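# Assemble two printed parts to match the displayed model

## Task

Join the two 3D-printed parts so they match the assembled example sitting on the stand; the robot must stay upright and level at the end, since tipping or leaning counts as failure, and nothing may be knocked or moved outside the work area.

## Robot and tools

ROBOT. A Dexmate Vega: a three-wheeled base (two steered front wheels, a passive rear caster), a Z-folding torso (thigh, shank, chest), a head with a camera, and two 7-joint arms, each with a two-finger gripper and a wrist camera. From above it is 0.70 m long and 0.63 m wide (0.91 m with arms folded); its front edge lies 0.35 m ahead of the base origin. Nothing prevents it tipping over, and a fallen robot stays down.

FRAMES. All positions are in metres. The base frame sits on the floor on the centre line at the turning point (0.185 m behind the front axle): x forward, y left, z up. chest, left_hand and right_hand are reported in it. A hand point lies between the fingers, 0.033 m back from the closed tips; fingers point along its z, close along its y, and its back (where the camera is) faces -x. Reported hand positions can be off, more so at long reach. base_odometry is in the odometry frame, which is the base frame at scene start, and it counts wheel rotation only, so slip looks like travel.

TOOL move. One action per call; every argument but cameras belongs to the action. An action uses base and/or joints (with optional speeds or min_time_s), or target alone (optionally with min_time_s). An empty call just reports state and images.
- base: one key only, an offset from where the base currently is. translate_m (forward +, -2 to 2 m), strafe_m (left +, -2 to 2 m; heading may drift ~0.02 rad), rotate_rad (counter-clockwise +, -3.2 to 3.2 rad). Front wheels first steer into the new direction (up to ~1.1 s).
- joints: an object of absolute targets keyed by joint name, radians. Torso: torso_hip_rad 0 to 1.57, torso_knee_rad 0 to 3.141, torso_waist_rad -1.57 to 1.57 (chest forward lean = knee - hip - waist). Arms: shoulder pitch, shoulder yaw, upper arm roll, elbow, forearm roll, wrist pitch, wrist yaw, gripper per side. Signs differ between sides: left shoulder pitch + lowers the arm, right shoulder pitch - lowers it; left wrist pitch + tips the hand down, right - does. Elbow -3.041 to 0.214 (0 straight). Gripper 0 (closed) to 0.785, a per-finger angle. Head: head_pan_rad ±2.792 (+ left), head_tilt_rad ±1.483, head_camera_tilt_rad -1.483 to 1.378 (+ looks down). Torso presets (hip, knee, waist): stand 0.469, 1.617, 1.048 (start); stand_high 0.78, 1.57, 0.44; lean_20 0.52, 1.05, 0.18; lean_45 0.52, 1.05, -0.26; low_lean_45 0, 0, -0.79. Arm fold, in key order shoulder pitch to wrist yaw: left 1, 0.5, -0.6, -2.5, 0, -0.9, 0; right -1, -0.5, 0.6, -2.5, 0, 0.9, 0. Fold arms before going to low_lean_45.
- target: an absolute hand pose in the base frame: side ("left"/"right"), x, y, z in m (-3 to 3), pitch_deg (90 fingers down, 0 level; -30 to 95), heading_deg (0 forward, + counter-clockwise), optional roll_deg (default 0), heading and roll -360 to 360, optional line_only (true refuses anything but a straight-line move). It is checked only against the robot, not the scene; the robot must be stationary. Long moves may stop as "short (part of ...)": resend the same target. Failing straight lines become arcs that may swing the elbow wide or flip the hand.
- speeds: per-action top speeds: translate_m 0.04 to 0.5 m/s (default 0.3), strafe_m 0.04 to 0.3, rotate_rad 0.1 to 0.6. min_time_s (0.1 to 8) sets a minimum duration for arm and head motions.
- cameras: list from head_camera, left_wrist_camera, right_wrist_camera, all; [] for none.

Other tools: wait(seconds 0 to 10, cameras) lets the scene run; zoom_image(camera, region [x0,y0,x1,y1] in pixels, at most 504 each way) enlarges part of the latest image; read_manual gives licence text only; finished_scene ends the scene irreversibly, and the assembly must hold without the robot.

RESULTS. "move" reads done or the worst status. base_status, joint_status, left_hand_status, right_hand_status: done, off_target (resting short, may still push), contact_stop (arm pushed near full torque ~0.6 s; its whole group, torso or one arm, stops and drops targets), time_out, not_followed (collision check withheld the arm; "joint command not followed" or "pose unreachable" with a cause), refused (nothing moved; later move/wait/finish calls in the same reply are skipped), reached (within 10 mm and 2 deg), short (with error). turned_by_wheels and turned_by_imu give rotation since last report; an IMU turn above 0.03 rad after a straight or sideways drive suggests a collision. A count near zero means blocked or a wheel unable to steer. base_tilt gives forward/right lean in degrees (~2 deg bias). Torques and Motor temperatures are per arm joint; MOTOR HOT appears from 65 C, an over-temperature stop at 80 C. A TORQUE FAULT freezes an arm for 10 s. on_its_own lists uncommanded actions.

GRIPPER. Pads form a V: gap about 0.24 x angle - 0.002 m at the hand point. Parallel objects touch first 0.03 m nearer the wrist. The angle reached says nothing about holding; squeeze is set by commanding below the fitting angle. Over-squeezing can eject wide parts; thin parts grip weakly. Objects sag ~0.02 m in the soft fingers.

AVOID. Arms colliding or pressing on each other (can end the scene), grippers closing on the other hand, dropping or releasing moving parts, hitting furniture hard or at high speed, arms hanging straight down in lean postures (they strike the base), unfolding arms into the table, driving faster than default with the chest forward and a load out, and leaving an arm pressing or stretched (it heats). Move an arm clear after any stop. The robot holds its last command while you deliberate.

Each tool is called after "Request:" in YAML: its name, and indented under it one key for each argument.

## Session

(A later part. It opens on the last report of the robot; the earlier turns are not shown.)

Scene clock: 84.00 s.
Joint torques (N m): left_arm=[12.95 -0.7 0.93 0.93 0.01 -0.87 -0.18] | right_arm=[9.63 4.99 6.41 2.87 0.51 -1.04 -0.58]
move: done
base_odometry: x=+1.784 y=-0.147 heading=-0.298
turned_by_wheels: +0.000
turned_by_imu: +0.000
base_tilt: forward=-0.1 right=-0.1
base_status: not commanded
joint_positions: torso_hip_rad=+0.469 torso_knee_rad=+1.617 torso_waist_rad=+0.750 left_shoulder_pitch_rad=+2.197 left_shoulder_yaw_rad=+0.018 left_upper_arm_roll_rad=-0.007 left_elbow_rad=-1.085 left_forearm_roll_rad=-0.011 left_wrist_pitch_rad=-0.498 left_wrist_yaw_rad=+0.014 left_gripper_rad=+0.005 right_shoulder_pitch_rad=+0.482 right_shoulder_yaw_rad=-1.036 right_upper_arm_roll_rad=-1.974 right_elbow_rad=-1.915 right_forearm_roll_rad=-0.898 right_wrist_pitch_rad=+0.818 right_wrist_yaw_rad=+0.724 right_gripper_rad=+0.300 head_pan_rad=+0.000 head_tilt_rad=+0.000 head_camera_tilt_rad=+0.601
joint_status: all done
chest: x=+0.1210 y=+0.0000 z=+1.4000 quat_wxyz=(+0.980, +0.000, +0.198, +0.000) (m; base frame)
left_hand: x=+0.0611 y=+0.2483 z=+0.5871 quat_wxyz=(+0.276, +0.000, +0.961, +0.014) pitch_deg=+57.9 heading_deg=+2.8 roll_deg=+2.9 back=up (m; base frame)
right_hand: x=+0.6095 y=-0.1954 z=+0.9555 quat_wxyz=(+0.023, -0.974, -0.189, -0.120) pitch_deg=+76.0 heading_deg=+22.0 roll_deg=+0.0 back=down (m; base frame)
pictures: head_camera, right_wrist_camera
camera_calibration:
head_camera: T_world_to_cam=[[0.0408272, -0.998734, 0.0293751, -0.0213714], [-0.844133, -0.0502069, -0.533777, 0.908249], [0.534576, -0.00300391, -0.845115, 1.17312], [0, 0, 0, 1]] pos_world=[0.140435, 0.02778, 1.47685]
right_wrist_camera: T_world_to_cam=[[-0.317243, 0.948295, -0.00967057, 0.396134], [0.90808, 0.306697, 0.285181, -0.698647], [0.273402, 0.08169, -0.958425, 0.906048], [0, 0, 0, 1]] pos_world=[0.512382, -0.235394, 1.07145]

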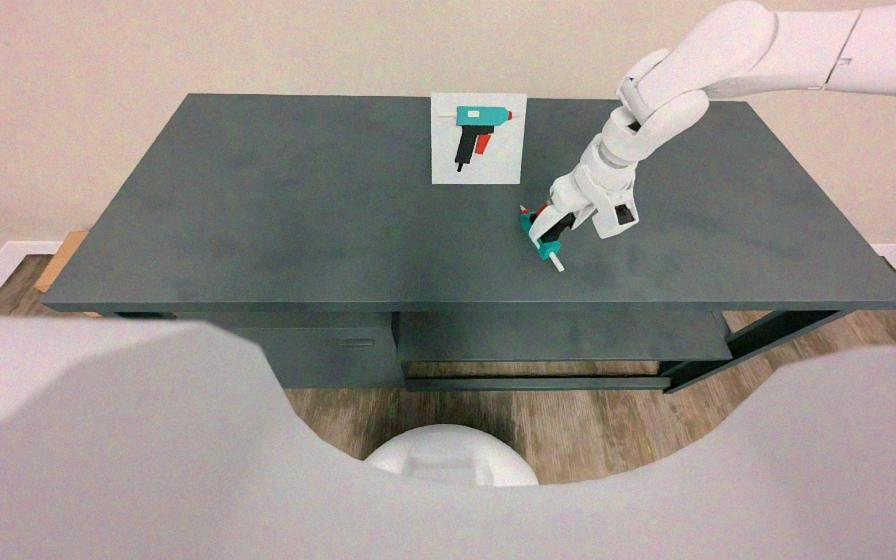

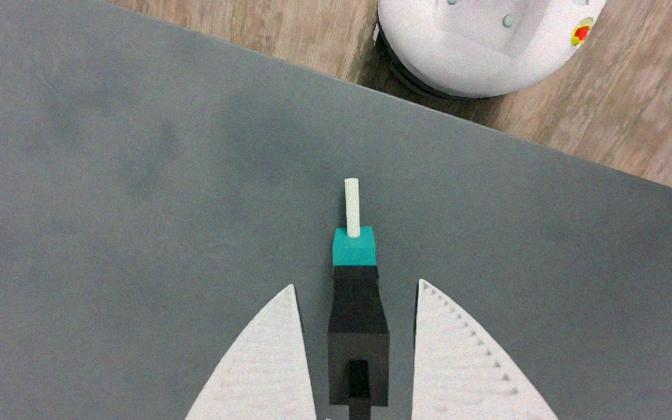

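Request:
move:
  target: {"side":"right","x":0.57,"y":-0.211,"z":1.075,"pitch_deg":76,"heading_deg":22,"line_only":true}
  cameras: ["head_camera","right_wrist_camera"]

Request:
zoom_image:
  camera: "right_wrist_camera"
  region: [230, 140, 470, 340]

Request:
zoom_image:
  camera: "head_camera"
  region: [500, 190, 600, 280]

Scene clock: 87.00 s.
Joint torques (N m): left_arm=[13.72 1.7 1.13 0.41 -0.13 -0.82 -0.05] | right_arm=[15.99 -1.65 11.62 0.84 0.86 0.23 0.29]
move: done
base_odometry: x=+1.784 y=-0.147 heading=-0.298
turned_by_wheels: +0.000
turned_by_imu: +0.000
base_tilt: forward=-0.1 right=-0.1
base_status: not commanded
joint_positions: torso_hip_rad=+0.469 torso_knee_rad=+1.617 torso_waist_rad=+0.750 left_shoulder_pitch_rad=+2.197 left_shoulder_yaw_rad=+0.018 left_upper_arm_roll_rad=-0.007 left_elbow_rad=-1.085 left_forearm_roll_rad=-0.011 left_wrist_pitch_rad=-0.498 left_wrist_yaw_rad=+0.014 left_gripper_rad=+0.005 right_shoulder_pitch_rad=+0.744 right_shoulder_yaw_rad=-1.212 right_upper_arm_roll_rad=-1.963 right_elbow_rad=-2.101 right_forearm_roll_rad=-0.581 right_wrist_pitch_rad=+0.974 right_wrist_yaw_rad=+0.951 right_gripper_rad=+0.300 head_pan_rad=+0.000 head_tilt_rad=+0.000 head_camera_tilt_rad=+0.601
joint_status: not commanded
chest: x=+0.1210 y=+0.0000 z=+1.4000 quat_wxyz=(+0.980, +0.000, +0.198, +0.000) (m; base frame)
left_hand: x=+0.0611 y=+0.2483 z=+0.5871 quat_wxyz=(+0.276, +0.000, +0.961, +0.014) pitch_deg=+57.9 heading_deg=+2.8 roll_deg=+2.9 back=up (m; base frame)
right_hand: x=+0.5707 y=-0.2109 z=+1.0730 quat_wxyz=(+0.023, -0.974, -0.189, -0.119) pitch_deg=+76.0 heading_deg=+22.0 roll_deg=+0.0 back=down (m; base frame)
right_hand_status: reached (straight line, planned for 1.3 s): 2 mm and 0.1 deg off.
pictures: head_camera, right_wrist_camera
camera_calibration:
head_camera: T_world_to_cam=[[0.0408272, -0.998734, 0.0293751, -0.0213714], [-0.844133, -0.0502069, -0.533777, 0.908249], [0.534576, -0.00300391, -0.845115, 1.17312], [0, 0, 0, 1]] pos_world=[0.140435, 0.02778, 1.47685]
right_wrist_camera: T_world_to_cam=[[-0.316441, 0.948564, -0.00955297, 0.399145], [0.908682, 0.305997, 0.284014, -0.691389], [0.272328, 0.081193, -0.958773, 1.0314], [0, 0, 0, 1]] pos_world=[0.47368, -0.250794, 1.18905]

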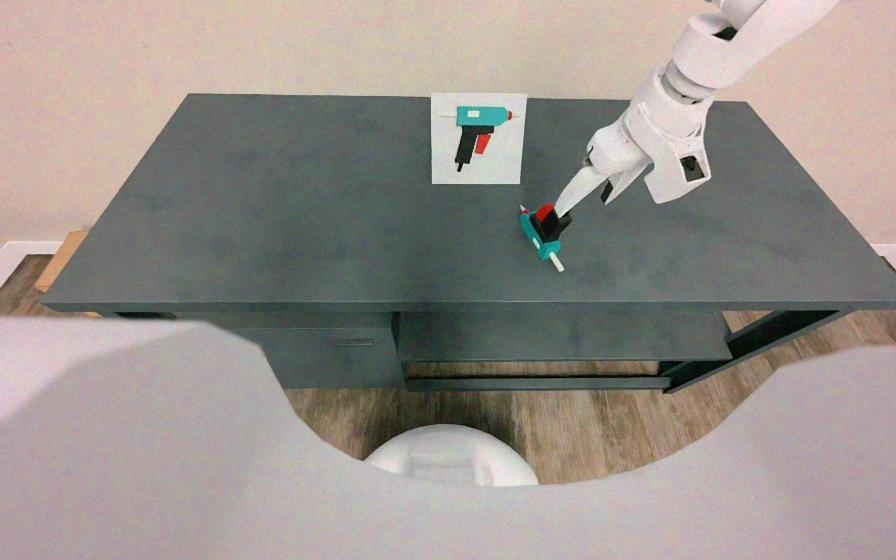

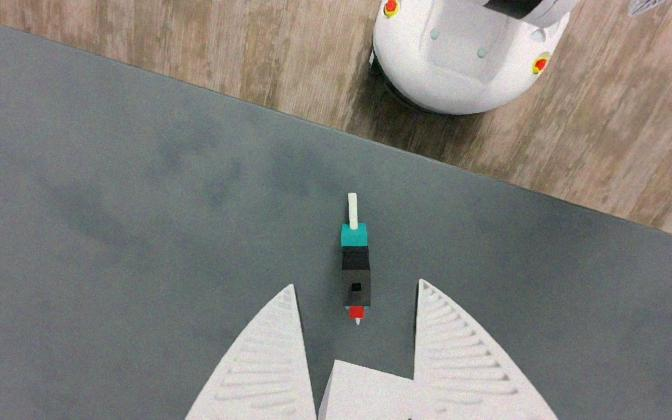

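Scaled by 2.100 from the camera's 672x420 image, which has a finer 960x600 frame.

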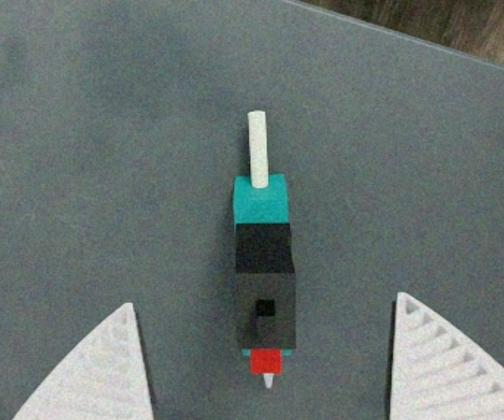

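Scaled by 5.040 from the camera's 896x560 image, which has a finer 960x600 frame.

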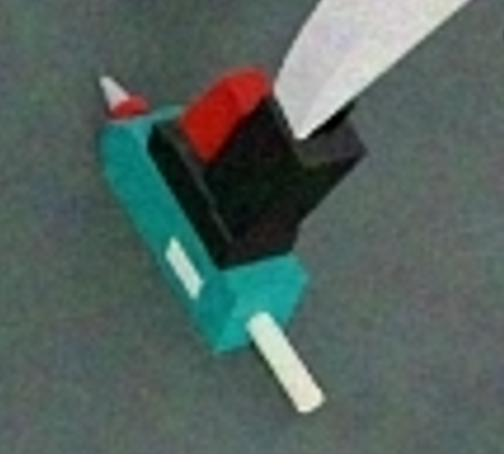

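Request:
finished_scene:

The scene is finished: the task was done.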